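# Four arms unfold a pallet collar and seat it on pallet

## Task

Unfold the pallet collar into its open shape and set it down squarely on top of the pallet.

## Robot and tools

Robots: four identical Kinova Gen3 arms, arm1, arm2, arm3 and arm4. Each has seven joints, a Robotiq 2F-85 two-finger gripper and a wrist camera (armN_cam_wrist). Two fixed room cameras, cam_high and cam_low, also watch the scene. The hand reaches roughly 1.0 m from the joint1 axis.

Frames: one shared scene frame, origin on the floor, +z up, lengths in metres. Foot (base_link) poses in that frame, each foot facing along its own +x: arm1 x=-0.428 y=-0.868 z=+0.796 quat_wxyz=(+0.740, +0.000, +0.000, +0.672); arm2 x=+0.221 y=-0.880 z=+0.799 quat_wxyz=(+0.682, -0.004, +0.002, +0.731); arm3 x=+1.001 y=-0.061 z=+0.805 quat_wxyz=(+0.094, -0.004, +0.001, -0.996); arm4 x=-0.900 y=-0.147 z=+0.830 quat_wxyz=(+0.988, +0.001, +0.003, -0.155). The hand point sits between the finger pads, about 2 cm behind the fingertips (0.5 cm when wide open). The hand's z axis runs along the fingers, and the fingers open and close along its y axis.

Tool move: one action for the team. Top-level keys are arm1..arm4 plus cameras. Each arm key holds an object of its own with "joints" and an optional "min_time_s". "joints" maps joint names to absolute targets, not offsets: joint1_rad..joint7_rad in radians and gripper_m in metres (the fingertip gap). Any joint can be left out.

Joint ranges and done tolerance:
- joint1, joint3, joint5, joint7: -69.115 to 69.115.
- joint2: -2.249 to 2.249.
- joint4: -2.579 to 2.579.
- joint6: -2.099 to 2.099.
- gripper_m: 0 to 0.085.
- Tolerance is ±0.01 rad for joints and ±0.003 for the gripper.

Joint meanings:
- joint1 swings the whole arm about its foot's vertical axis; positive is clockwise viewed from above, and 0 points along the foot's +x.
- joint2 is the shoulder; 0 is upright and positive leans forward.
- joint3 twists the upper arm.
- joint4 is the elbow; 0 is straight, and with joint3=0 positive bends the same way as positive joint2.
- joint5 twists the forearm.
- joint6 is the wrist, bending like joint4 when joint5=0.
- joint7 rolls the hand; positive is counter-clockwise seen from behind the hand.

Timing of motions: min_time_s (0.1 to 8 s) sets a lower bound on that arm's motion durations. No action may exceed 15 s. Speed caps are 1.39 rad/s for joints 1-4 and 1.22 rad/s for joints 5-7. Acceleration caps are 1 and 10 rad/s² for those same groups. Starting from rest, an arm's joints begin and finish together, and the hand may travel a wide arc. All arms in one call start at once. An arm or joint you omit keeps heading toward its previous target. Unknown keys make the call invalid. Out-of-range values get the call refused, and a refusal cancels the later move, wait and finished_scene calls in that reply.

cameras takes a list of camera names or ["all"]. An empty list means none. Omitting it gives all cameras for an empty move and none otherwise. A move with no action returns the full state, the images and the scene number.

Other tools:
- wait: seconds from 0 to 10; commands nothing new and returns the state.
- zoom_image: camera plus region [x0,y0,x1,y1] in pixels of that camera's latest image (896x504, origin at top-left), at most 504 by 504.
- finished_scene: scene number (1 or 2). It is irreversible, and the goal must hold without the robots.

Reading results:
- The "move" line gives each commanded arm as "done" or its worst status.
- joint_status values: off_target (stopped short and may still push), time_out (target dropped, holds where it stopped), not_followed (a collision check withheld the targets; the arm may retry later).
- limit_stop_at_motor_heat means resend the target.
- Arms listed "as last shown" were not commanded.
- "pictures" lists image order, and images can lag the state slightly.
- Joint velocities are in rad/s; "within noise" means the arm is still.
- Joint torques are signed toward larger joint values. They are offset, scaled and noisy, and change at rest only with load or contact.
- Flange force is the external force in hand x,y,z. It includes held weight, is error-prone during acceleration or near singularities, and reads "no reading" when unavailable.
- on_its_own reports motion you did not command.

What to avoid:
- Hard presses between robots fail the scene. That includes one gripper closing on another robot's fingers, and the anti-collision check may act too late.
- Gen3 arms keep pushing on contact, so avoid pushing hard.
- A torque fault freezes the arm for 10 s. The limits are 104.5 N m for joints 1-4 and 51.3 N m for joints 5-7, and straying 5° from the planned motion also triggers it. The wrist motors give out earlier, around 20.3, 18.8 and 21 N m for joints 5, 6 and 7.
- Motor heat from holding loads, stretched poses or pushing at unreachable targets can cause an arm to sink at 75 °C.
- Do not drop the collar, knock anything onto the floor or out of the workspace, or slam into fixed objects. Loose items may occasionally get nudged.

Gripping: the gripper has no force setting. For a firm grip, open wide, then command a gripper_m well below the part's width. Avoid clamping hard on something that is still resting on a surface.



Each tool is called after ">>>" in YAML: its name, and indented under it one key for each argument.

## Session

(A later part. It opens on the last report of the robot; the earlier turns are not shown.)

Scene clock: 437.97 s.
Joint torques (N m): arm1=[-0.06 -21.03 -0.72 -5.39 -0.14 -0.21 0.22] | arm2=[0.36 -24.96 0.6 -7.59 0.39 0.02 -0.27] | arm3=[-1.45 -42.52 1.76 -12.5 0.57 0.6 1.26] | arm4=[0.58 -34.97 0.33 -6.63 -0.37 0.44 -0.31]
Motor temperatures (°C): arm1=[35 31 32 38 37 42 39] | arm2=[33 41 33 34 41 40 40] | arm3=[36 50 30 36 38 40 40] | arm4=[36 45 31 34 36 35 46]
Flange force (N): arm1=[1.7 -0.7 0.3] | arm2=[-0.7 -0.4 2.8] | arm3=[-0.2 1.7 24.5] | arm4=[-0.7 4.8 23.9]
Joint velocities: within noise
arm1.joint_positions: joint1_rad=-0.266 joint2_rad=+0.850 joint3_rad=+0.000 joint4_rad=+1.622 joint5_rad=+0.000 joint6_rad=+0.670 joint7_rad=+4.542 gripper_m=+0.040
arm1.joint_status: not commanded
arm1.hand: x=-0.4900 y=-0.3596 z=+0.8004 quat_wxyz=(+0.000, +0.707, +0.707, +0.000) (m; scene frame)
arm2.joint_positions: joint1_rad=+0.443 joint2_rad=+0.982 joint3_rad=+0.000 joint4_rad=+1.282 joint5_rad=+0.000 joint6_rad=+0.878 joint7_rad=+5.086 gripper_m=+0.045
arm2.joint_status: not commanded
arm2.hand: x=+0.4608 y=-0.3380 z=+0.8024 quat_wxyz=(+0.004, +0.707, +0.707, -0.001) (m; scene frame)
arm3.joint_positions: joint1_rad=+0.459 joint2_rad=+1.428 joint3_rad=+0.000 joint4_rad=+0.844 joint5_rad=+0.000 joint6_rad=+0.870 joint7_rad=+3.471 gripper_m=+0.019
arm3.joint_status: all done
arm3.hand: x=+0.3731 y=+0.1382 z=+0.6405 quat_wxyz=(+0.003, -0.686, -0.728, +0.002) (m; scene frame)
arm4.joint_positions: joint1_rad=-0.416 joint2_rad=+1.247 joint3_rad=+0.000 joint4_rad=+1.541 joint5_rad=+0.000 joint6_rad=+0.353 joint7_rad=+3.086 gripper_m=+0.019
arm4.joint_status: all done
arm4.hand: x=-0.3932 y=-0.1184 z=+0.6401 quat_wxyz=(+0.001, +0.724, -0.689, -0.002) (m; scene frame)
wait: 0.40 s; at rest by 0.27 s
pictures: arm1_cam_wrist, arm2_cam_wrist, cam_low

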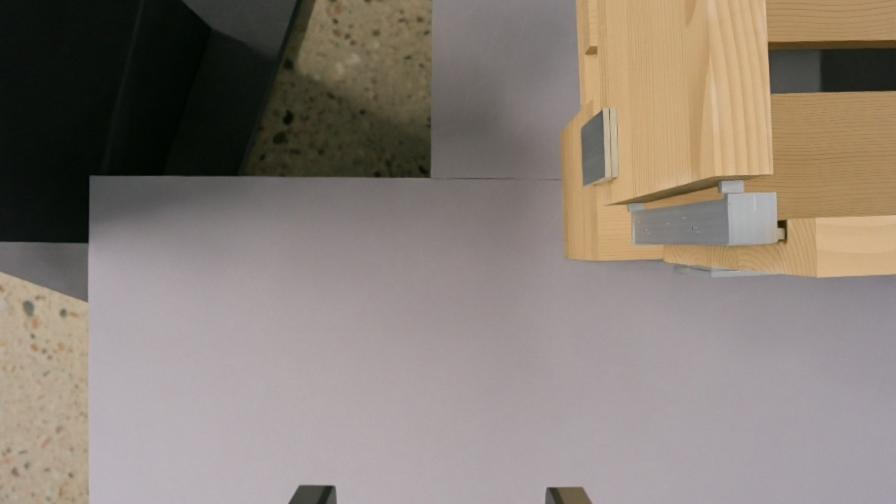

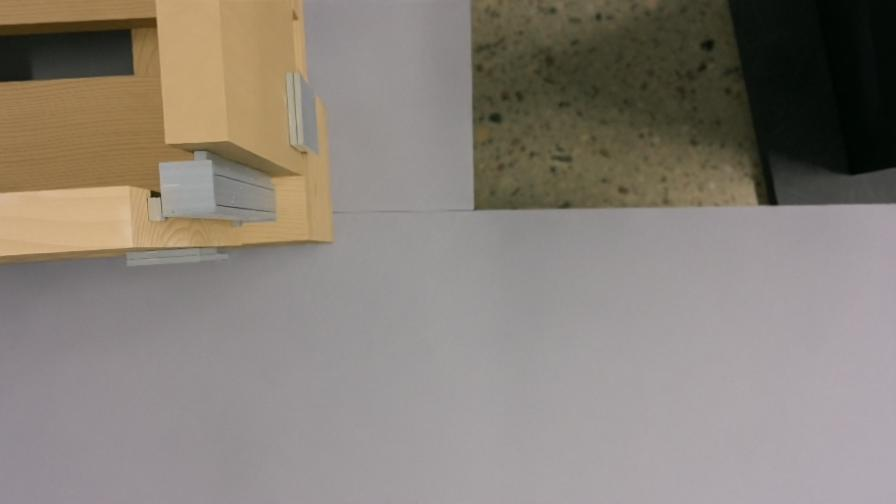

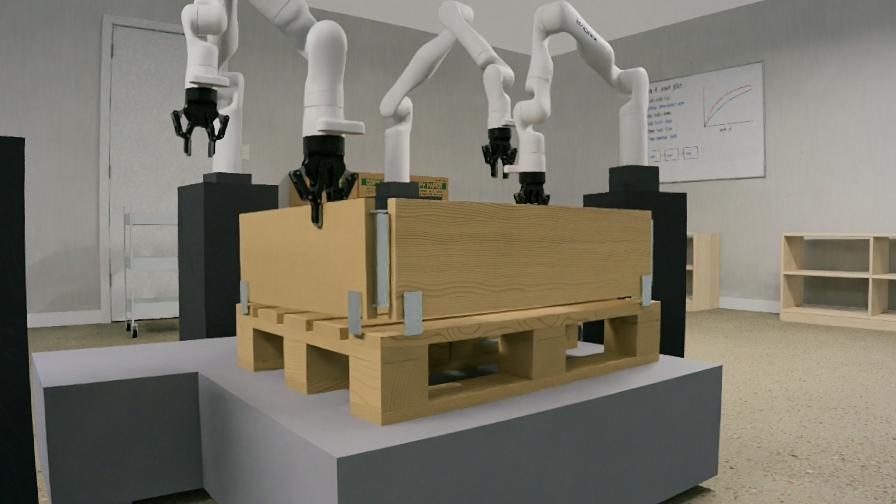

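>>> move:
  arm3: {"joints":{"joint2_rad":1.4445,"joint4_rad":0.8321,"joint6_rad":0.8650},"min_time_s":1.5}
  arm4: {"joints":{"joint2_rad":1.2645,"joint4_rad":1.5315,"joint6_rad":0.3456},"min_time_s":1.5}

>>> wait:
  seconds: 0.4
  cameras: ["arm1_cam_wrist","arm2_cam_wrist","cam_low"]

>>> zoom_image:
  camera: "arm2_cam_wrist"
  region: [100, 50, 340, 270]

>>> zoom_image:
  camera: "arm1_cam_wrist"
  region: [560, 80, 800, 290]

>>> zoom_image:
  camera: "cam_low"
  region: [225, 190, 455, 370]

Scene clock: 441.97 s.
Joint torques (N m): arm1=[-0.06 -20.96 -0.82 -5.32 -0.1 -0.24 0.3] | arm2=[0.34 -24.99 0.64 -7.55 0.38 0 -0.26] | arm3=[-1.36 -42.48 1.78 -12.4 0.58 0.59 1.18] | arm4=[0.48 -34.97 0.29 -6.47 -0.33 0.44 -0.25]
Motor temperatures (°C): arm1=[35 32 32 38 37 42 39] | arm2=[33 41 33 34 41 40 40] | arm3=[36 50 30 36 38 40 40] | arm4=[36 45 31 34 36 35 46]
Flange force (N): arm1=[1.9 -0.9 0.1] | arm2=[-0.5 -0.2 2.8] | arm3=[-0.2 1.4 24.5] | arm4=[-0.6 4.6 23.8]
move: arm3 done; arm4 done
Joint velocities: within noise
arm1, arm2: as last shown
arm3.joint_positions: joint1_rad=+0.459 joint2_rad=+1.444 joint3_rad=+0.000 joint4_rad=+0.832 joint5_rad=+0.000 joint6_rad=+0.865 joint7_rad=+3.471 gripper_m=+0.019
arm3.joint_status: all done
arm3.hand: x=+0.3731 y=+0.1382 z=+0.6325 quat_wxyz=(+0.003, -0.686, -0.728, +0.002) (m; scene frame)
arm4.joint_positions: joint1_rad=-0.416 joint2_rad=+1.264 joint3_rad=+0.000 joint4_rad=+1.532 joint5_rad=+0.000 joint6_rad=+0.346 joint7_rad=+3.086 gripper_m=+0.019
arm4.joint_status: all done
arm4.hand: x=-0.3932 y=-0.1184 z=+0.6321 quat_wxyz=(+0.001, +0.724, -0.689, -0.002) (m; scene frame)
pictures: none

Scene clock: 442.37 s.
Joint torques (N m): arm1=[-0.09 -21.07 -0.74 -5.36 -0.11 -0.18 0.3] | arm2=[0.37 -24.99 0.55 -7.56 0.38 0 -0.28] | arm3=[-1.34 -42.42 1.66 -12.34 0.55 0.58 1.19] | arm4=[0.51 -34.97 0.33 -6.47 -0.33 0.44 -0.26]
Motor temperatures (°C): arm1=[35 32 32 38 37 42 39] | arm2=[33 41 33 34 41 40 40] | arm3=[36 50 30 36 38 40 40] | arm4=[36 45 31 34 36 35 46]
Flange force (N): arm1=[1.7 -0.8 0.4] | arm2=[-0.5 -0.3 2.8] | arm3=[-0.1 1.2 24.4] | arm4=[-0.7 4.6 23.8]
Joint velocities: within noise
arm1.joint_positions: joint1_rad=-0.266 joint2_rad=+0.850 joint3_rad=+0.000 joint4_rad=+1.622 joint5_rad=+0.000 joint6_rad=+0.670 joint7_rad=+4.542 gripper_m=+0.040
arm1.joint_status: not commanded
arm1.hand: x=-0.4900 y=-0.3596 z=+0.8004 quat_wxyz=(+0.000, +0.707, +0.707, +0.000) (m; scene frame)
arm2.joint_positions: joint1_rad=+0.443 joint2_rad=+0.982 joint3_rad=+0.000 joint4_rad=+1.282 joint5_rad=+0.000 joint6_rad=+0.878 joint7_rad=+5.086 gripper_m=+0.045
arm2.joint_status: not commanded
arm2.hand: x=+0.4608 y=-0.3380 z=+0.8024 quat_wxyz=(+0.004, +0.707, +0.707, -0.001) (m; scene frame)
arm3.joint_positions: joint1_rad=+0.459 joint2_rad=+1.444 joint3_rad=+0.000 joint4_rad=+0.832 joint5_rad=+0.000 joint6_rad=+0.865 joint7_rad=+3.471 gripper_m=+0.019
arm3.joint_status: all done
arm3.hand: x=+0.3731 y=+0.1382 z=+0.6325 quat_wxyz=(+0.003, -0.686, -0.728, +0.002) (m; scene frame)
arm4.joint_positions: joint1_rad=-0.416 joint2_rad=+1.264 joint3_rad=+0.000 joint4_rad=+1.532 joint5_rad=+0.000 joint6_rad=+0.346 joint7_rad=+3.086 gripper_m=+0.019
arm4.joint_status: all done
arm4.hand: x=-0.3932 y=-0.1184 z=+0.6321 quat_wxyz=(+0.001, +0.724, -0.689, -0.002) (m; scene frame)
wait: 0.40 s; at rest by 0.27 s
pictures: arm1_cam_wrist, arm2_cam_wrist, cam_low

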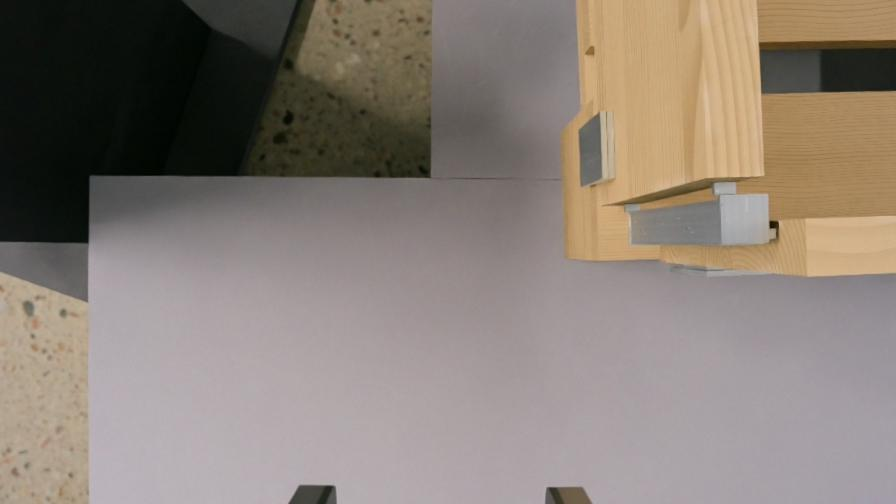

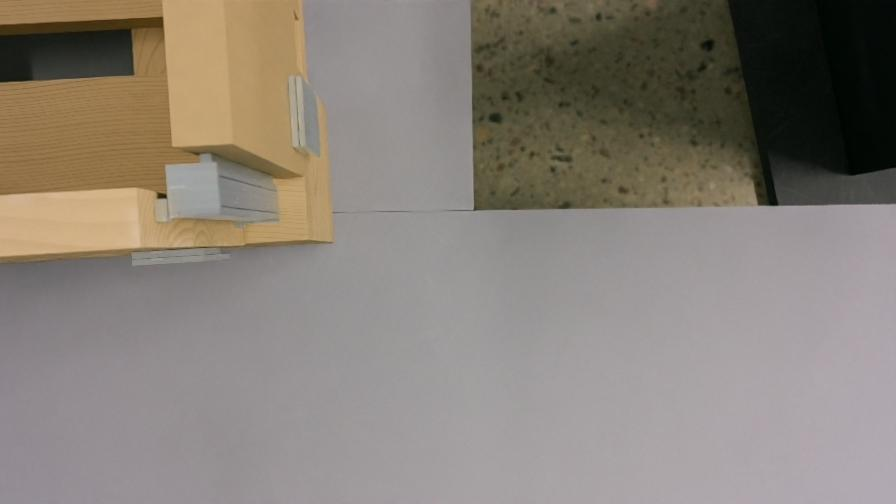

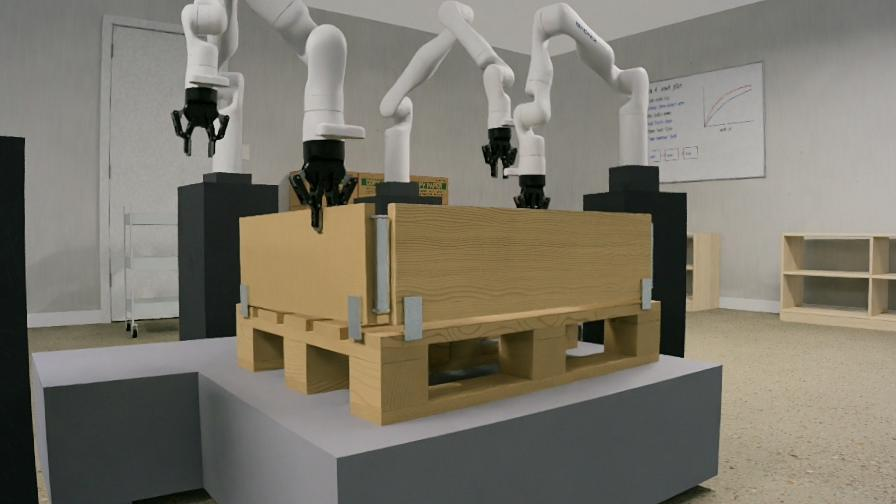

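Scaled by 2.100 from the camera's 896x504 image, which has a finer 1280x720 frame.

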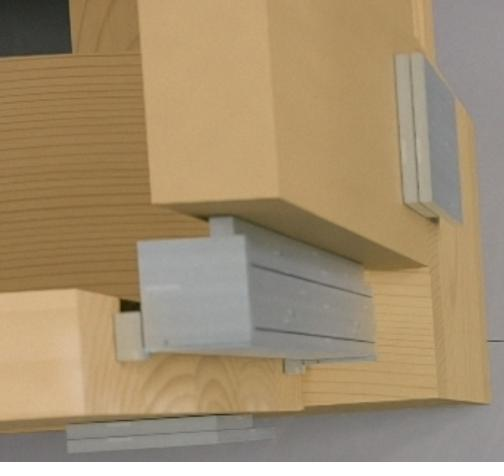

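Scaled by 2.100 from the camera's 896x504 image, which has a finer 1280x720 frame.

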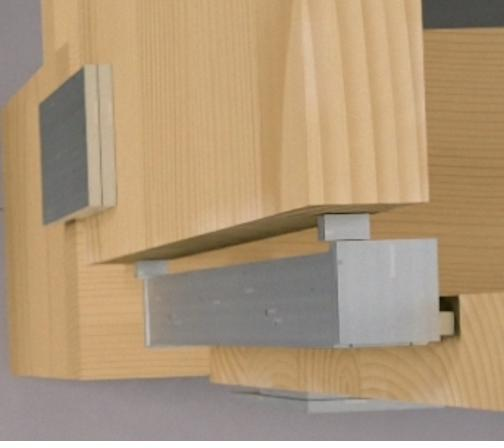

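Scaled by 2.191 from the camera's 896x504 image, which has a finer 1280x720 frame.

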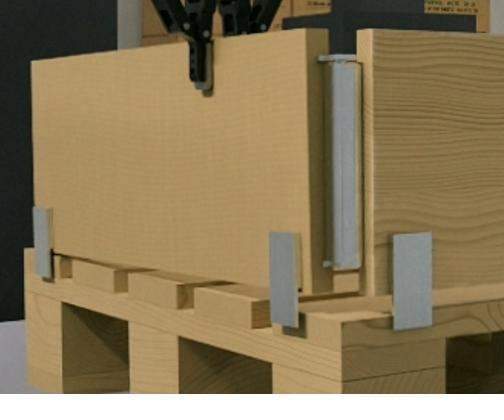

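>>> move:
  arm3: {"joints":{"joint2_rad":1.4549,"joint4_rad":0.8242,"joint6_rad":0.8625},"min_time_s":1.2}
  arm4: {"joints":{"joint2_rad":1.2756,"joint4_rad":1.5250,"joint6_rad":0.3410},"min_time_s":1.2}

>>> wait:
  seconds: 0.3

>>> move:
  arm3: {"joints":{"joint2_rad":1.4612,"joint4_rad":0.8193,"joint6_rad":0.8611},"min_time_s":1.2}
  arm4: {"joints":{"joint2_rad":1.2824,"joint4_rad":1.5210,"joint6_rad":0.3382},"min_time_s":1.2}

>>> wait:
  seconds: 0.4
  cameras: ["cam_low"]

>>> zoom_image:
  camera: "cam_low"
  region: [225, 190, 455, 370]

Scene clock: 447.07 s.
Joint torques (N m): arm1=[-0.1 -21.05 -0.75 -5.36 -0.07 -0.14 0.28] | arm2=[0.38 -24.97 0.62 -7.6 0.36 -0.01 -0.28] | arm3=[-3.21 -38.33 1.46 -10.91 0.93 0.4 1.23] | arm4=[0.48 -34.73 -0.54 -6.97 -0.53 0.41 -0.18]
Motor temperatures (°C): arm1=[35 32 32 38 37 42 39] | arm2=[33 41 33 34 41 40 40] | arm3=[36 50 30 36 38 40 40] | arm4=[36 44 31 34 36 35 46]
Flange force (N): arm1=[1.6 -0.8 0.5] | arm2=[-0.7 -0.4 2.8] | arm3=[2.6 1.9 17.9] | arm4=[-0.8 7.0 22.4]
move: arm3 done; arm4 done
Joint velocities: within noise
arm1, arm2: as last shown
arm3.joint_positions: joint1_rad=+0.459 joint2_rad=+1.455 joint3_rad=+0.000 joint4_rad=+0.824 joint5_rad=+0.000 joint6_rad=+0.862 joint7_rad=+3.471 gripper_m=+0.019
arm3.joint_status: all done
arm3.hand: x=+0.3730 y=+0.1382 z=+0.6275 quat_wxyz=(+0.003, -0.686, -0.728, +0.002) (m; scene frame)
arm4.joint_positions: joint1_rad=-0.415 joint2_rad=+1.276 joint3_rad=+0.000 joint4_rad=+1.525 joint5_rad=+0.000 joint6_rad=+0.341 joint7_rad=+3.086 gripper_m=+0.019
arm4.joint_status: all done
arm4.hand: x=-0.3932 y=-0.1184 z=+0.6271 quat_wxyz=(+0.001, +0.724, -0.689, -0.002) (m; scene frame)
pictures: none

Scene clock: 447.37 s.
Joint torques (N m): arm1=[0.01 -20.99 -0.71 -5.37 -0.12 -0.19 0.33] | arm2=[0.34 -24.98 0.6 -7.58 0.38 0 -0.23] | arm3=[-3.22 -38.35 1.41 -10.98 0.95 0.38 1.22] | arm4=[0.52 -34.75 -0.55 -6.94 -0.55 0.41 -0.16]
Motor temperatures (°C): arm1=[35 32 32 38 37 42 39] | arm2=[33 41 33 34 41 40 40] | arm3=[36 50 30 36 38 40 40] | arm4=[36 44 31 34 36 35 46]
Flange force (N): arm1=[1.6 -1.1 0.2] | arm2=[-0.6 -0.3 2.8] | arm3=[2.5 2.2 17.8] | arm4=[-0.9 6.8 22.5]
Joint velocities: within noise
arm1.joint_positions: joint1_rad=-0.266 joint2_rad=+0.850 joint3_rad=+0.000 joint4_rad=+1.622 joint5_rad=+0.000 joint6_rad=+0.670 joint7_rad=+4.542 gripper_m=+0.040
arm1.joint_status: not commanded
arm1.hand: x=-0.4900 y=-0.3596 z=+0.8004 quat_wxyz=(+0.000, +0.707, +0.707, +0.000) (m; scene frame)
arm2.joint_positions: joint1_rad=+0.443 joint2_rad=+0.982 joint3_rad=+0.000 joint4_rad=+1.282 joint5_rad=+0.000 joint6_rad=+0.878 joint7_rad=+5.086 gripper_m=+0.045
arm2.joint_status: not commanded
arm2.hand: x=+0.4608 y=-0.3380 z=+0.8024 quat_wxyz=(+0.004, +0.707, +0.707, -0.001) (m; scene frame)
arm3.joint_positions: joint1_rad=+0.459 joint2_rad=+1.455 joint3_rad=+0.000 joint4_rad=+0.824 joint5_rad=+0.000 joint6_rad=+0.862 joint7_rad=+3.471 gripper_m=+0.019
arm3.joint_status: all done
arm3.hand: x=+0.3730 y=+0.1382 z=+0.6275 quat_wxyz=(+0.003, -0.686, -0.728, +0.002) (m; scene frame)
arm4.joint_positions: joint1_rad=-0.415 joint2_rad=+1.276 joint3_rad=+0.000 joint4_rad=+1.525 joint5_rad=+0.000 joint6_rad=+0.341 joint7_rad=+3.086 gripper_m=+0.019
arm4.joint_status: all done
arm4.hand: x=-0.3932 y=-0.1184 z=+0.6271 quat_wxyz=(+0.001, +0.724, -0.689, -0.002) (m; scene frame)
wait: 0.30 s; at rest by 0.27 s
pictures: none

Scene clock: 448.87 s.
Joint torques (N m): arm1=[-0.09 -21.12 -0.72 -5.44 -0.11 -0.22 0.27] | arm2=[0.36 -24.95 0.59 -7.55 0.37 -0.02 -0.26] | arm3=[-3.15 -37.55 1.88 -10.8 1.11 0.24 1.09] | arm4=[0.4 -33.9 -0.56 -6.1 -0.45 0.91 -0.07]
Motor temperatures (°C): arm1=[35 32 32 38 37 42 39] | arm2=[33 41 33 34 41 40 40] | arm3=[36 50 30 36 38 40 40] | arm4=[36 44 31 34 36 35 46]
Flange force (N): arm1=[1.6 -0.8 0.4] | arm2=[-0.5 -0.3 2.7] | arm3=[2.5 2.5 16.3] | arm4=[-0.8 6.0 22.0]
move: arm3 done; arm4 done
Joint velocities: within noise
arm1, arm2: as last shown
arm3.joint_positions: joint1_rad=+0.459 joint2_rad=+1.461 joint3_rad=+0.000 joint4_rad=+0.819 joint5_rad=+0.000 joint6_rad=+0.861 joint7_rad=+3.471 gripper_m=+0.019
arm3.joint_status: all done
arm3.hand: x=+0.3730 y=+0.1382 z=+0.6246 quat_wxyz=(+0.003, -0.686, -0.728, +0.002) (m; scene frame)
arm4.joint_positions: joint1_rad=-0.415 joint2_rad=+1.282 joint3_rad=+0.000 joint4_rad=+1.521 joint5_rad=+0.000 joint6_rad=+0.338 joint7_rad=+3.086 gripper_m=+0.019
arm4.joint_status: all done
arm4.hand: x=-0.3932 y=-0.1184 z=+0.6241 quat_wxyz=(+0.001, +0.724, -0.689, -0.002) (m; scene frame)
pictures: none

Scene clock: 449.27 s.
Joint torques (N m): arm1=[-0.1 -21.06 -0.78 -5.45 -0.11 -0.19 0.26] | arm2=[0.34 -24.95 0.59 -7.59 0.36 0.02 -0.27] | arm3=[-3.1 -37.55 1.92 -10.67 1.11 0.21 1.06] | arm4=[0.38 -33.93 -0.58 -6.05 -0.44 0.91 -0.07]
Motor temperatures (°C): arm1=[35 32 32 38 37 42 39] | arm2=[33 41 33 34 41 40 40] | arm3=[36 50 30 36 38 40 40] | arm4=[36 44 31 34 36 35 46]
Flange force (N): arm1=[1.4 -0.7 0.4] | arm2=[-0.8 -0.3 2.8] | arm3=[2.8 1.5 16.5] | arm4=[-0.8 5.8 22.2]
Joint velocities: within noise
arm1.joint_positions: joint1_rad=-0.266 joint2_rad=+0.850 joint3_rad=+0.000 joint4_rad=+1.622 joint5_rad=+0.000 joint6_rad=+0.670 joint7_rad=+4.542 gripper_m=+0.040
arm1.joint_status: not commanded
arm1.hand: x=-0.4900 y=-0.3596 z=+0.8004 quat_wxyz=(+0.000, +0.707, +0.707, +0.000) (m; scene frame)
arm2.joint_positions: joint1_rad=+0.443 joint2_rad=+0.982 joint3_rad=+0.000 joint4_rad=+1.282 joint5_rad=+0.000 joint6_rad=+0.878 joint7_rad=+5.086 gripper_m=+0.045
arm2.joint_status: not commanded
arm2.hand: x=+0.4608 y=-0.3380 z=+0.8024 quat_wxyz=(+0.004, +0.707, +0.707, -0.001) (m; scene frame)
arm3.joint_positions: joint1_rad=+0.459 joint2_rad=+1.461 joint3_rad=+0.000 joint4_rad=+0.819 joint5_rad=+0.000 joint6_rad=+0.861 joint7_rad=+3.471 gripper_m=+0.019
arm3.joint_status: all done
arm3.hand: x=+0.3730 y=+0.1382 z=+0.6246 quat_wxyz=(+0.003, -0.686, -0.728, +0.002) (m; scene frame)
arm4.joint_positions: joint1_rad=-0.415 joint2_rad=+1.282 joint3_rad=+0.000 joint4_rad=+1.521 joint5_rad=+0.000 joint6_rad=+0.338 joint7_rad=+3.086 gripper_m=+0.019
arm4.joint_status: all done
arm4.hand: x=-0.3932 y=-0.1184 z=+0.6241 quat_wxyz=(+0.001, +0.724, -0.689, -0.002) (m; scene frame)
wait: 0.40 s; at rest by 0.27 s
pictures: cam_low

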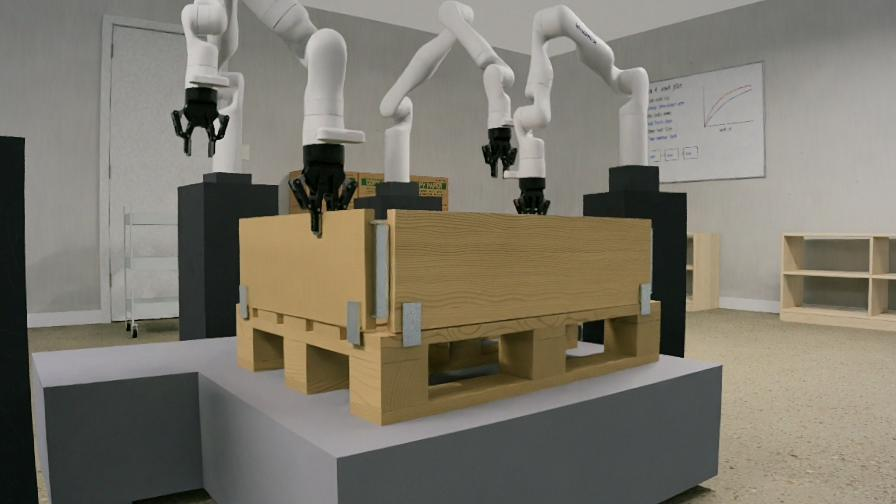

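Scaled by 2.191 from the camera's 896x504 image, which has a finer 1280x720 frame.

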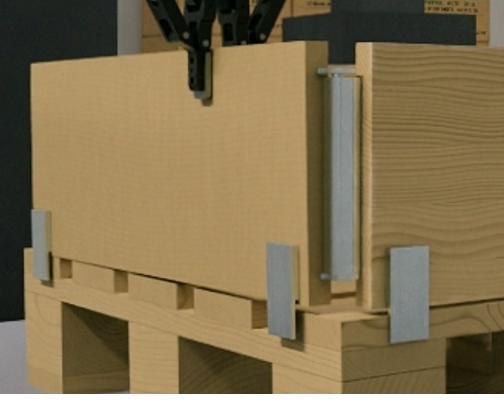

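>>> move:
  arm3: {"joints": {"joint2_rad": 1.4677, "joint4_rad": 0.8143, "joint6_rad": 0.8596}, "min_time_s": 1.2}
  arm4: {"joints": {"joint2_rad": 1.2892, "joint4_rad": 1.5170, "joint6_rad": 0.3354}, "min_time_s": 1.2}
  cameras: []

>>> wait:
  seconds: 0.3
  cameras: ["cam_low"]

Scene clock: 453.80 s.
Joint torques (N m): arm1=[-0.02 -21.1 -0.8 -5.4 -0.06 -0.17 0.23] | arm2=[0.34 -24.98 0.62 -7.55 0.4 0.02 -0.25] | arm3=[-5.44 -31.68 0.34 -8.46 0.76 0.52 1.06] | arm4=[-0.15 -31.5 -0.08 -5.82 -0.02 0.65 0.03]
Motor temperatures (°C): arm1=[35 32 32 38 37 42 39] | arm2=[33 41 33 34 41 40 40] | arm3=[36 50 30 36 38 40 40] | arm4=[36 44 31 34 36 35 46]
Flange force (N): arm1=[1.6 -0.9 0.5] | arm2=[-0.5 -0.3 2.8] | arm3=[5.9 3.5 7.8] | arm4=[0.0 6.1 16.7]
move: arm3 done; arm4 done
Joint velocities: within noise
arm1, arm2: as last shown
arm3.joint_positions: joint1_rad=+0.459 joint2_rad=+1.468 joint3_rad=+0.000 joint4_rad=+0.814 joint5_rad=+0.000 joint6_rad=+0.860 joint7_rad=+3.471 gripper_m=+0.019
arm3.joint_status: all done
arm3.hand: x=+0.3730 y=+0.1382 z=+0.6215 quat_wxyz=(+0.003, -0.686, -0.728, +0.002) (m; scene frame)
arm4.joint_positions: joint1_rad=-0.415 joint2_rad=+1.289 joint3_rad=+0.000 joint4_rad=+1.517 joint5_rad=+0.000 joint6_rad=+0.335 joint7_rad=+3.086 gripper_m=+0.019
arm4.joint_status: all done
arm4.hand: x=-0.3933 y=-0.1184 z=+0.6211 quat_wxyz=(+0.001, +0.724, -0.689, -0.002) (m; scene frame)
pictures: none
No camera images: "cameras" was empty.

Scene clock: 454.10 s.
Joint torques (N m): arm1=[-0.02 -21.04 -0.71 -5.34 -0.1 -0.2 0.29] | arm2=[0.34 -24.99 0.61 -7.58 0.37 0 -0.27] | arm3=[-5.49 -31.64 0.41 -8.47 0.77 0.51 1.06] | arm4=[-0.15 -31.5 -0.07 -5.81 -0.03 0.65 0.04]
Motor temperatures (°C): arm1=[35 32 32 38 37 42 39] | arm2=[33 41 33 34 41 40 40] | arm3=[36 50 30 36 38 40 40] | arm4=[36 44 31 34 36 35 46]
Flange force (N): arm1=[1.8 -1.0 0.3] | arm2=[-0.6 -0.3 2.8] | arm3=[5.9 3.7 7.7] | arm4=[0.0 6.1 16.7]
Joint velocities: within noise
arm1.joint_positions: joint1_rad=-0.266 joint2_rad=+0.850 joint3_rad=+0.000 joint4_rad=+1.622 joint5_rad=+0.000 joint6_rad=+0.670 joint7_rad=+4.542 gripper_m=+0.040
arm1.joint_status: not commanded
arm1.hand: x=-0.4900 y=-0.3596 z=+0.8004 quat_wxyz=(+0.000, +0.707, +0.707, +0.000) (m; scene frame)
arm2.joint_positions: joint1_rad=+0.443 joint2_rad=+0.982 joint3_rad=+0.000 joint4_rad=+1.282 joint5_rad=+0.000 joint6_rad=+0.878 joint7_rad=+5.086 gripper_m=+0.045
arm2.joint_status: not commanded
arm2.hand: x=+0.4608 y=-0.3380 z=+0.8024 quat_wxyz=(+0.004, +0.707, +0.707, -0.001) (m; scene frame)
arm3.joint_positions: joint1_rad=+0.459 joint2_rad=+1.468 joint3_rad=+0.000 joint4_rad=+0.814 joint5_rad=+0.000 joint6_rad=+0.860 joint7_rad=+3.471 gripper_m=+0.019
arm3.joint_status: all done
arm3.hand: x=+0.3730 y=+0.1382 z=+0.6215 quat_wxyz=(+0.003, -0.686, -0.728, +0.002) (m; scene frame)
arm4.joint_positions: joint1_rad=-0.415 joint2_rad=+1.289 joint3_rad=+0.000 joint4_rad=+1.517 joint5_rad=+0.000 joint6_rad=+0.335 joint7_rad=+3.086 gripper_m=+0.019
arm4.joint_status: all done
arm4.hand: x=-0.3933 y=-0.1184 z=+0.6211 quat_wxyz=(+0.001, +0.724, -0.689, -0.002) (m; scene frame)
wait: 0.30 s; at rest by 0.27 s
pictures: cam_low

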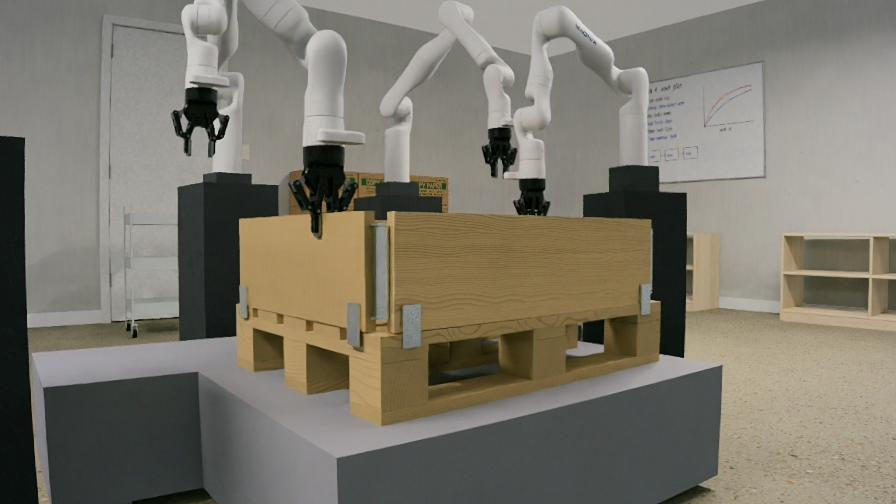

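>>> move:
  arm3: {"joints": {"joint2_rad": 1.4720, "joint4_rad": 0.8109, "joint6_rad": 0.8587}, "min_time_s": 1.2}
  arm4: {"joints": {"joint2_rad": 1.2937, "joint4_rad": 1.5142, "joint6_rad": 0.3337}, "min_time_s": 1.2}
  cameras: []

>>> wait:
  seconds: 0.2
  cameras: ["cam_low"]

>>> zoom_image:
  camera: "cam_low"
  region: [225, 190, 455, 370]

Scene clock: 456.50 s.
Joint torques (N m): arm1=[-0.17 -21.01 -0.81 -5.28 -0.08 -0.21 0.28] | arm2=[0.33 -24.99 0.59 -7.56 0.38 0 -0.26] | arm3=[-4.09 -26.52 1.42 -7.12 1.11 0.19 0.88] | arm4=[0.4 -27.98 0.56 -5.94 0.07 0.09 -0.05]
Motor temperatures (°C): arm1=[35 32 32 38 37 42 39] | arm2=[33 41 33 34 41 40 40] | arm3=[36 50 30 36 38 40 40] | arm4=[36 44 31 34 36 35 46]
Flange force (N): arm1=[2.1 -0.7 0.2] | arm2=[-0.5 -0.2 2.8] | arm3=[3.4 5.1 -1.1] | arm4=[-0.9 7.8 8.0]
move: arm3 done; arm4 done
Joint velocities: within noise
arm1, arm2: as last shown
arm3.joint_positions: joint1_rad=+0.459 joint2_rad=+1.472 joint3_rad=+0.000 joint4_rad=+0.811 joint5_rad=+0.000 joint6_rad=+0.859 joint7_rad=+3.471 gripper_m=+0.019
arm3.joint_status: all done
arm3.hand: x=+0.3729 y=+0.1382 z=+0.6195 quat_wxyz=(+0.003, -0.686, -0.728, +0.002) (m; scene frame)
arm4.joint_positions: joint1_rad=-0.415 joint2_rad=+1.294 joint3_rad=+0.000 joint4_rad=+1.514 joint5_rad=+0.000 joint6_rad=+0.334 joint7_rad=+3.086 gripper_m=+0.019
arm4.joint_status: all done
arm4.hand: x=-0.3933 y=-0.1184 z=+0.6191 quat_wxyz=(+0.001, +0.724, -0.689, -0.002) (m; scene frame)
pictures: none
No camera images: "cameras" was empty.

Scene clock: 456.70 s.
Joint torques (N m): arm1=[-0.11 -21.08 -0.76 -5.41 -0.08 -0.24 0.31] | arm2=[0.32 -25.01 0.6 -7.57 0.35 0.02 -0.26] | arm3=[-4.11 -26.5 1.4 -7.21 1.13 0.22 0.93] | arm4=[0.38 -27.93 0.54 -5.9 0.08 0.09 -0.02]
Motor temperatures (°C): arm1=[35 32 32 38 37 42 39] | arm2=[33 41 33 34 41 40 40] | arm3=[36 50 30 36 38 40 40] | arm4=[36 44 31 34 36 35 46]
Flange force (N): arm1=[1.7 -0.8 0.3] | arm2=[-0.6 -0.2 2.9] | arm3=[3.0 5.8 -1.3] | arm4=[-0.9 7.7 8.0]
Joint velocities: within noise
arm1.joint_positions: joint1_rad=-0.266 joint2_rad=+0.850 joint3_rad=+0.000 joint4_rad=+1.622 joint5_rad=+0.000 joint6_rad=+0.670 joint7_rad=+4.542 gripper_m=+0.040
arm1.joint_status: not commanded
arm1.hand: x=-0.4900 y=-0.3596 z=+0.8004 quat_wxyz=(+0.000, +0.707, +0.707, +0.000) (m; scene frame)
arm2.joint_positions: joint1_rad=+0.443 joint2_rad=+0.982 joint3_rad=+0.000 joint4_rad=+1.282 joint5_rad=+0.000 joint6_rad=+0.878 joint7_rad=+5.086 gripper_m=+0.045
arm2.joint_status: not commanded
arm2.hand: x=+0.4608 y=-0.3380 z=+0.8024 quat_wxyz=(+0.004, +0.707, +0.707, -0.001) (m; scene frame)
arm3.joint_positions: joint1_rad=+0.459 joint2_rad=+1.472 joint3_rad=+0.000 joint4_rad=+0.811 joint5_rad=+0.000 joint6_rad=+0.859 joint7_rad=+3.471 gripper_m=+0.019
arm3.joint_status: all done
arm3.hand: x=+0.3729 y=+0.1382 z=+0.6195 quat_wxyz=(+0.003, -0.686, -0.728, +0.002) (m; scene frame)
arm4.joint_positions: joint1_rad=-0.415 joint2_rad=+1.294 joint3_rad=+0.000 joint4_rad=+1.514 joint5_rad=+0.000 joint6_rad=+0.334 joint7_rad=+3.086 gripper_m=+0.019
arm4.joint_status: all done
arm4.hand: x=-0.3933 y=-0.1184 z=+0.6191 quat_wxyz=(+0.001, +0.724, -0.689, -0.002) (m; scene frame)
wait: 0.20 s; no rest
pictures: cam_low

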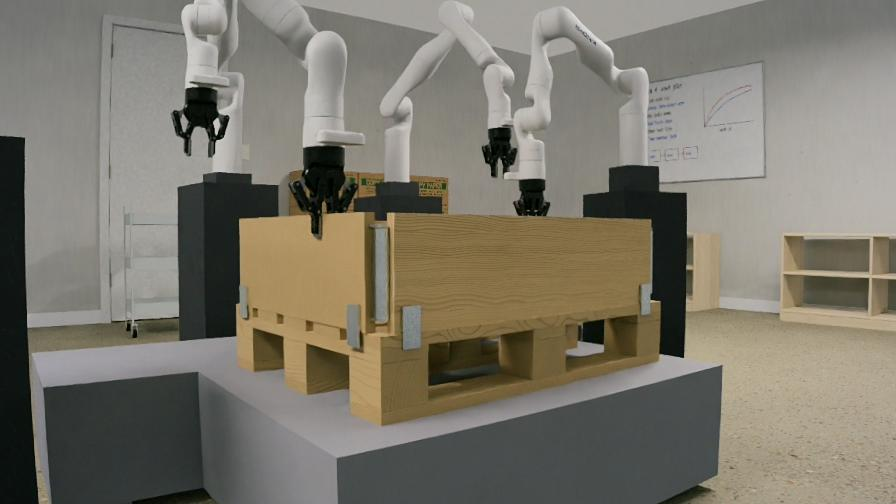

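Scaled by 2.191 from the camera's 896x504 image, which has a finer 1280x720 frame.

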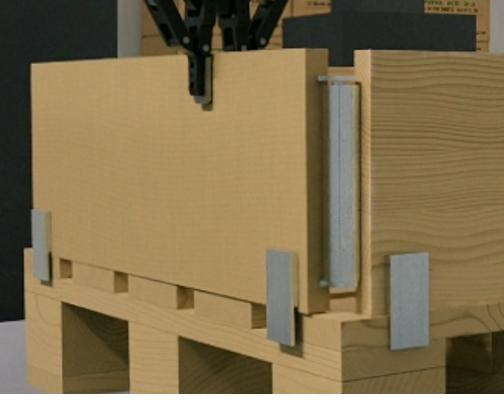

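>>> move:
  arm3: {"joints": {"joint2_rad": 1.4741, "joint4_rad": 0.80915, "joint6_rad": 0.85834}, "min_time_s": 1.2}
  arm4: {"joints": {"joint2_rad": 1.2982, "joint4_rad": 1.51145, "joint6_rad": 0.33196}, "min_time_s": 1.2}
  cameras: []

>>> wait:
  seconds: 0.2
  cameras: ["cam_low", "arm1_cam_wrist", "arm2_cam_wrist"]

>>> zoom_image:
  camera: "cam_low"
  region: [225, 190, 455, 370]

>>> zoom_image:
  camera: "cam_low"
  region: [560, 220, 680, 340]

Scene clock: 461.57 s.
Joint torques (N m): arm1=[-0.06 -21.02 -0.78 -5.39 -0.13 -0.19 0.27] | arm2=[0.38 -24.98 0.61 -7.6 0.38 0.01 -0.26] | arm3=[-5.92 -24.51 -0.23 -6.18 0.42 0.35 0.85] | arm4=[-2.02 -11.57 -2.09 -3.43 -0.17 -0.43 0.04]
Motor temperatures (°C): arm1=[35 32 32 38 37 42 39] | arm2=[33 41 33 34 41 40 40] | arm3=[36 49 30 36 38 40 40] | arm4=[36 44 31 34 36 35 46]
Flange force (N): arm1=[1.6 -0.8 0.3] | arm2=[-0.7 -0.4 2.8] | arm3=[6.3 5.3 -3.7] | arm4=[3.7 9.1 -26.0]
move: arm3 done; arm4 done
Joint velocities: within noise
arm1, arm2: as last shown
arm3.joint_positions: joint1_rad=+0.459 joint2_rad=+1.474 joint3_rad=+0.000 joint4_rad=+0.809 joint5_rad=+0.000 joint6_rad=+0.858 joint7_rad=+3.471 gripper_m=+0.019
arm3.joint_status: all done
arm3.hand: x=+0.3730 y=+0.1382 z=+0.6185 quat_wxyz=(+0.003, -0.686, -0.728, +0.002) (m; scene frame)
arm4.joint_positions: joint1_rad=-0.415 joint2_rad=+1.298 joint3_rad=+0.000 joint4_rad=+1.511 joint5_rad=+0.000 joint6_rad=+0.332 joint7_rad=+3.086 gripper_m=+0.019
arm4.joint_status: all done
arm4.hand: x=-0.3933 y=-0.1184 z=+0.6171 quat_wxyz=(+0.001, +0.724, -0.689, -0.002) (m; scene frame)
pictures: none
No camera images: "cameras" was empty.

Scene clock: 461.77 s.
Joint torques (N m): arm1=[-0.12 -20.97 -0.68 -5.35 -0.08 -0.21 0.27] | arm2=[0.36 -24.99 0.6 -7.58 0.4 0 -0.26] | arm3=[-5.95 -24.46 -0.19 -6.13 0.48 0.34 0.87] | arm4=[-2.02 -11.34 -2.07 -3.37 -0.17 -0.42 0.04]
Motor temperatures (°C): arm1=[35 32 32 38 37 42 39] | arm2=[33 41 33 34 41 40 40] | arm3=[36 49 30 36 38 40 40] | arm4=[36 44 31 34 36 35 46]
Flange force (N): arm1=[1.7 -0.7 0.2] | arm2=[-0.6 -0.3 2.8] | arm3=[6.4 5.0 -3.8] | arm4=[3.8 9.0 -26.4]
Joint velocities: within noise
arm1.joint_positions: joint1_rad=-0.266 joint2_rad=+0.850 joint3_rad=+0.000 joint4_rad=+1.622 joint5_rad=+0.000 joint6_rad=+0.670 joint7_rad=+4.542 gripper_m=+0.040
arm1.joint_status: not commanded
arm1.hand: x=-0.4900 y=-0.3596 z=+0.8004 quat_wxyz=(+0.000, +0.707, +0.707, +0.000) (m; scene frame)
arm2.joint_positions: joint1_rad=+0.443 joint2_rad=+0.982 joint3_rad=+0.000 joint4_rad=+1.282 joint5_rad=+0.000 joint6_rad=+0.878 joint7_rad=+5.086 gripper_m=+0.045
arm2.joint_status: not commanded
arm2.hand: x=+0.4608 y=-0.3380 z=+0.8024 quat_wxyz=(+0.004, +0.707, +0.707, -0.001) (m; scene frame)
arm3.joint_positions: joint1_rad=+0.459 joint2_rad=+1.474 joint3_rad=+0.000 joint4_rad=+0.809 joint5_rad=+0.000 joint6_rad=+0.858 joint7_rad=+3.471 gripper_m=+0.019
arm3.joint_status: all done
arm3.hand: x=+0.3730 y=+0.1382 z=+0.6185 quat_wxyz=(+0.003, -0.686, -0.728, +0.002) (m; scene frame)
arm4.joint_positions: joint1_rad=-0.415 joint2_rad=+1.298 joint3_rad=+0.000 joint4_rad=+1.511 joint5_rad=+0.000 joint6_rad=+0.332 joint7_rad=+3.086 gripper_m=+0.019
arm4.joint_status: all done
arm4.hand: x=-0.3933 y=-0.1184 z=+0.6171 quat_wxyz=(+0.001, +0.724, -0.689, -0.002) (m; scene frame)
wait: 0.20 s; no rest
pictures: arm1_cam_wrist, arm2_cam_wrist, cam_low

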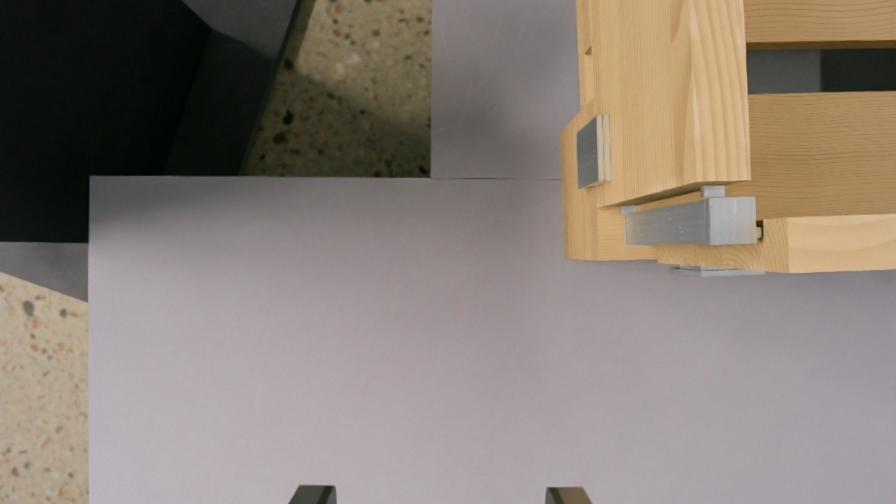

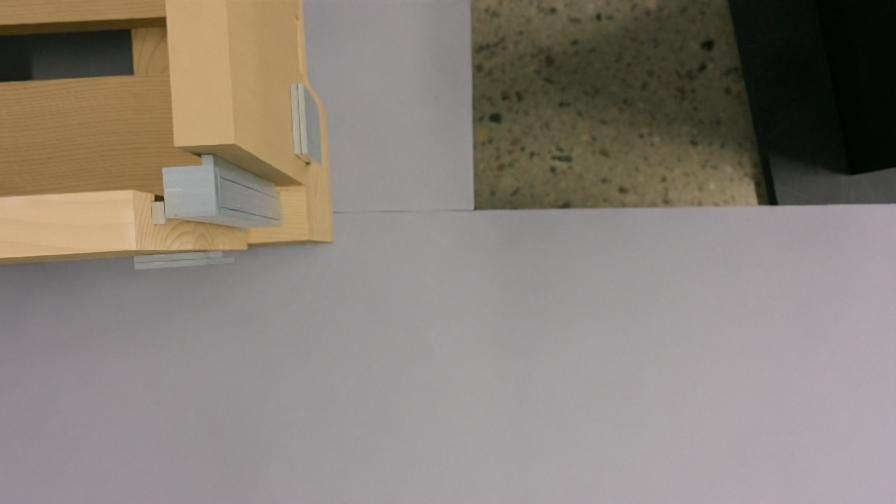

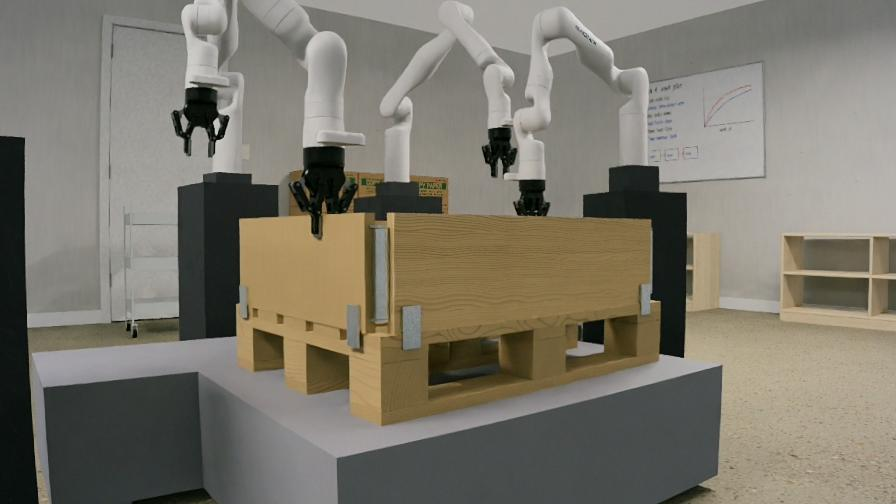

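Scaled by 2.191 from the camera's 896x504 image, which has a finer 1280x720 frame.

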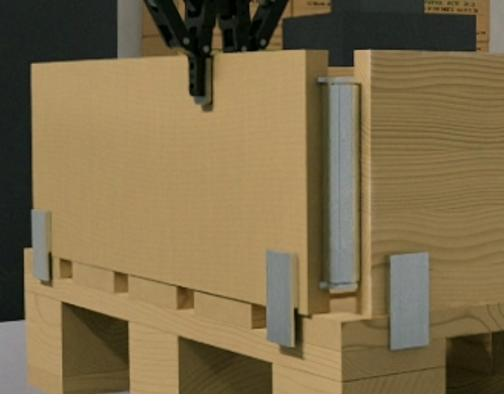

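Scaled by 4.200 from the camera's 896x504 image, which has a finer 1280x720 frame.

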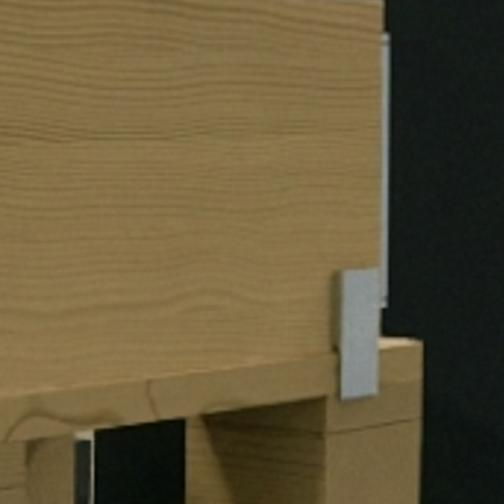

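>>> move:
  arm4: {"joints": {"joint2_rad": 1.2953, "joint4_rad": 1.5132, "joint6_rad": 0.3331}, "min_time_s": 1.0}
  cameras: []

>>> wait:
  seconds: 0.3
  cameras: ["cam_low", "cam_high", "arm1_cam_wrist", "arm2_cam_wrist"]

>>> zoom_image:
  camera: "arm1_cam_wrist"
  region: [540, 80, 800, 290]

>>> zoom_image:
  camera: "arm2_cam_wrist"
  region: [100, 60, 350, 280]

>>> zoom_image:
  camera: "cam_low"
  region: [330, 280, 450, 370]

>>> zoom_image:
  camera: "cam_low"
  region: [225, 270, 345, 360]

Scene clock: 465.40 s.
Joint torques (N m): arm1=[-0.11 -21.04 -0.76 -5.39 -0.08 -0.24 0.27] | arm2=[0.35 -24.96 0.6 -7.6 0.38 0.01 -0.26] | arm3=[-5.99 -24.63 -0.25 -6.12 0.46 0.45 0.85] | arm4=[-0.28 -26.53 0.08 -5.56 0.02 0.15 -0.04]
Motor temperatures (°C): arm1=[35 32 32 38 37 42 39] | arm2=[33 41 33 34 41 40 40] | arm3=[36 49 30 36 38 40 40] | arm4=[36 44 31 34 36 35 46]
Flange force (N): arm1=[1.7 -0.8 0.2] | arm2=[-0.7 -0.4 2.8] | arm3=[6.5 5.0 -3.3] | arm4=[0.5 7.6 5.3]
move: arm4 done
Joint velocities: within noise
arm1, arm2, arm3: as last shown
arm4.joint_positions: joint1_rad=-0.416 joint2_rad=+1.295 joint3_rad=+0.000 joint4_rad=+1.513 joint5_rad=+0.000 joint6_rad=+0.333 joint7_rad=+3.086 gripper_m=+0.019
arm4.joint_status: all done
arm4.hand: x=-0.3933 y=-0.1184 z=+0.6183 quat_wxyz=(+0.001, +0.724, -0.689, -0.002) (m; scene frame)
pictures: none
No camera images: "cameras" was empty.

Scene clock: 465.70 s.
Joint torques (N m): arm1=[-0.08 -21 -0.76 -5.41 -0.11 -0.21 0.24] | arm2=[0.36 -24.97 0.62 -7.59 0.37 0.01 -0.28] | arm3=[-6.07 -24.51 -0.28 -6.16 0.41 0.45 0.82] | arm4=[-0.28 -26.54 0.06 -5.56 0.03 0.14 -0.04]
Motor temperatures (°C): arm1=[35 32 32 38 37 42 39] | arm2=[33 42 33 34 41 40 40] | arm3=[36 49 30 36 38 40 40] | arm4=[36 44 31 34 36 35 46]
Flange force (N): arm1=[1.5 -0.7 0.2] | arm2=[-0.7 -0.3 2.8] | arm3=[6.5 5.7 -3.7] | arm4=[0.4 7.5 5.3]
Joint velocities: within noise
arm1.joint_positions: joint1_rad=-0.266 joint2_rad=+0.850 joint3_rad=+0.000 joint4_rad=+1.622 joint5_rad=+0.000 joint6_rad=+0.670 joint7_rad=+4.542 gripper_m=+0.040
arm1.joint_status: not commanded
arm1.hand: x=-0.4900 y=-0.3596 z=+0.8004 quat_wxyz=(+0.000, +0.707, +0.707, +0.000) (m; scene frame)
arm2.joint_positions: joint1_rad=+0.443 joint2_rad=+0.982 joint3_rad=+0.000 joint4_rad=+1.282 joint5_rad=+0.000 joint6_rad=+0.878 joint7_rad=+5.086 gripper_m=+0.045
arm2.joint_status: not commanded
arm2.hand: x=+0.4608 y=-0.3380 z=+0.8024 quat_wxyz=(+0.004, +0.707, +0.707, -0.001) (m; scene frame)
arm3.joint_positions: joint1_rad=+0.459 joint2_rad=+1.474 joint3_rad=+0.000 joint4_rad=+0.809 joint5_rad=+0.000 joint6_rad=+0.858 joint7_rad=+3.471 gripper_m=+0.019
arm3.joint_status: not commanded
arm3.hand: x=+0.3730 y=+0.1382 z=+0.6185 quat_wxyz=(+0.003, -0.686, -0.728, +0.002) (m; scene frame)
arm4.joint_positions: joint1_rad=-0.416 joint2_rad=+1.295 joint3_rad=+0.000 joint4_rad=+1.513 joint5_rad=+0.000 joint6_rad=+0.333 joint7_rad=+3.086 gripper_m=+0.019
arm4.joint_status: all done
arm4.hand: x=-0.3933 y=-0.1184 z=+0.6183 quat_wxyz=(+0.001, +0.724, -0.689, -0.002) (m; scene frame)
wait: 0.30 s; at rest by 0.27 s
pictures: arm1_cam_wrist, arm2_cam_wrist, cam_high, cam_low

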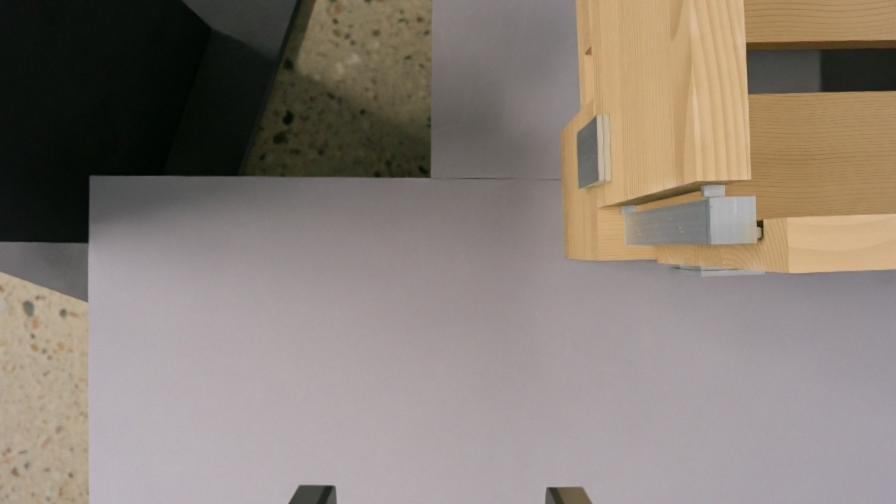

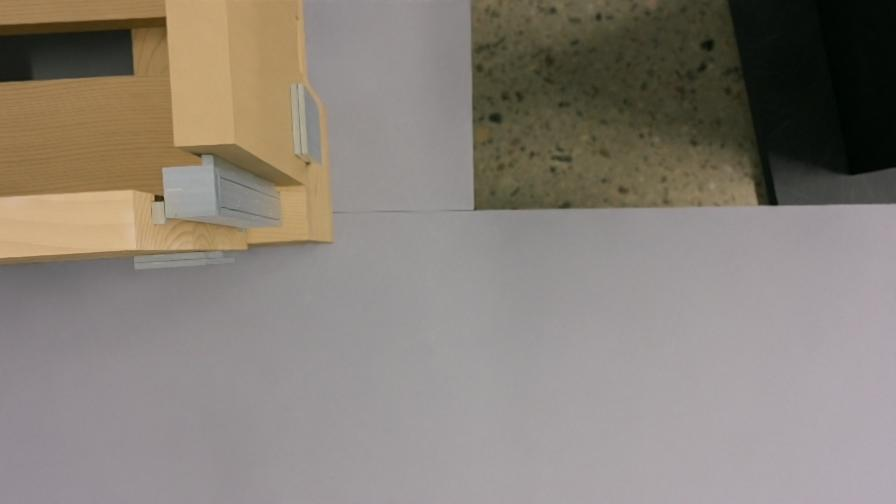

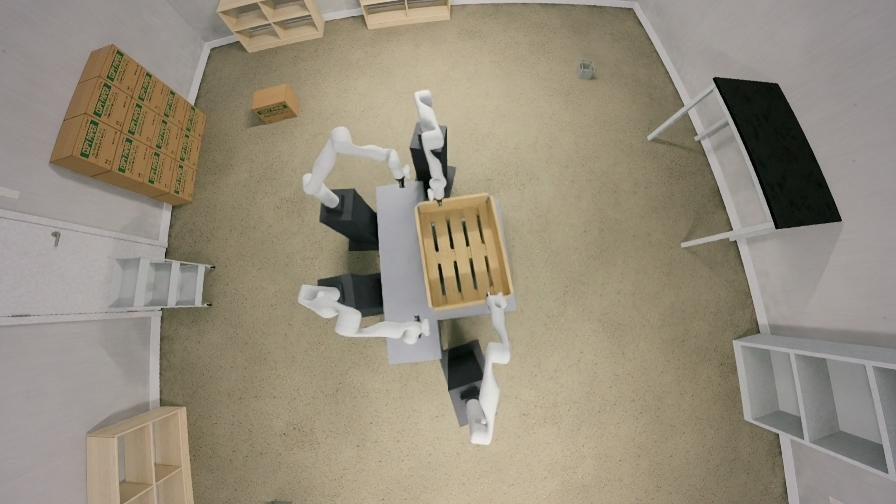

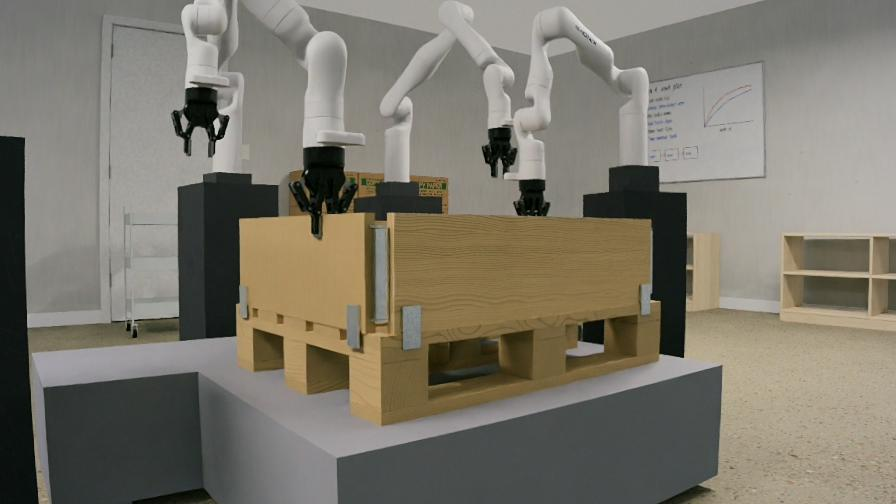

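Scaled by 1.938 from the camera's 896x504 image, which has a finer 1280x720 frame.

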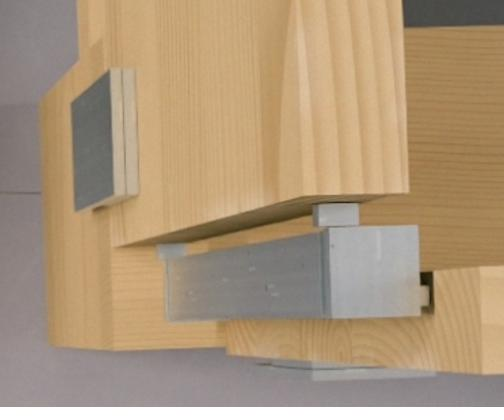

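Scaled by 2.016 from the camera's 896x504 image, which has a finer 1280x720 frame.

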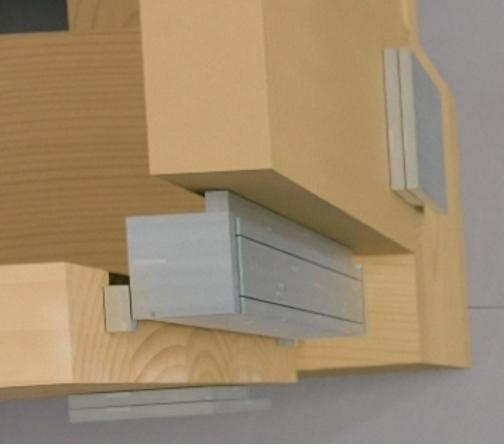

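Scaled by 4.200 from the camera's 896x504 image, which has a finer 1280x720 frame.

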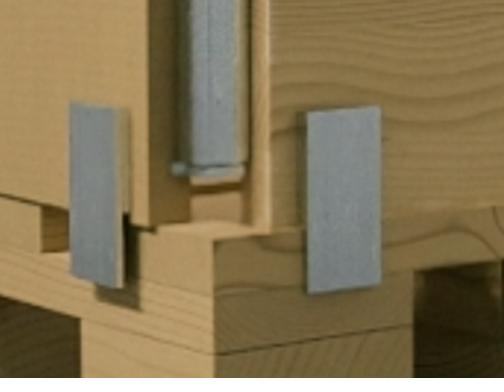

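Scaled by 4.200 from the camera's 896x504 image, which has a finer 1280x720 frame.

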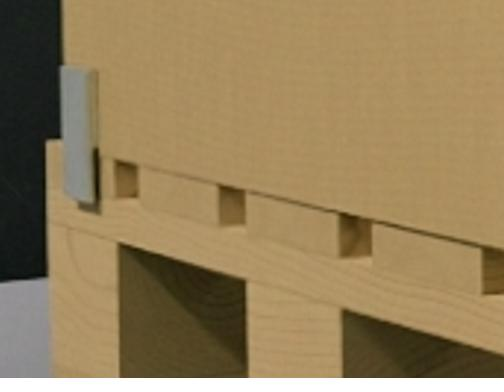

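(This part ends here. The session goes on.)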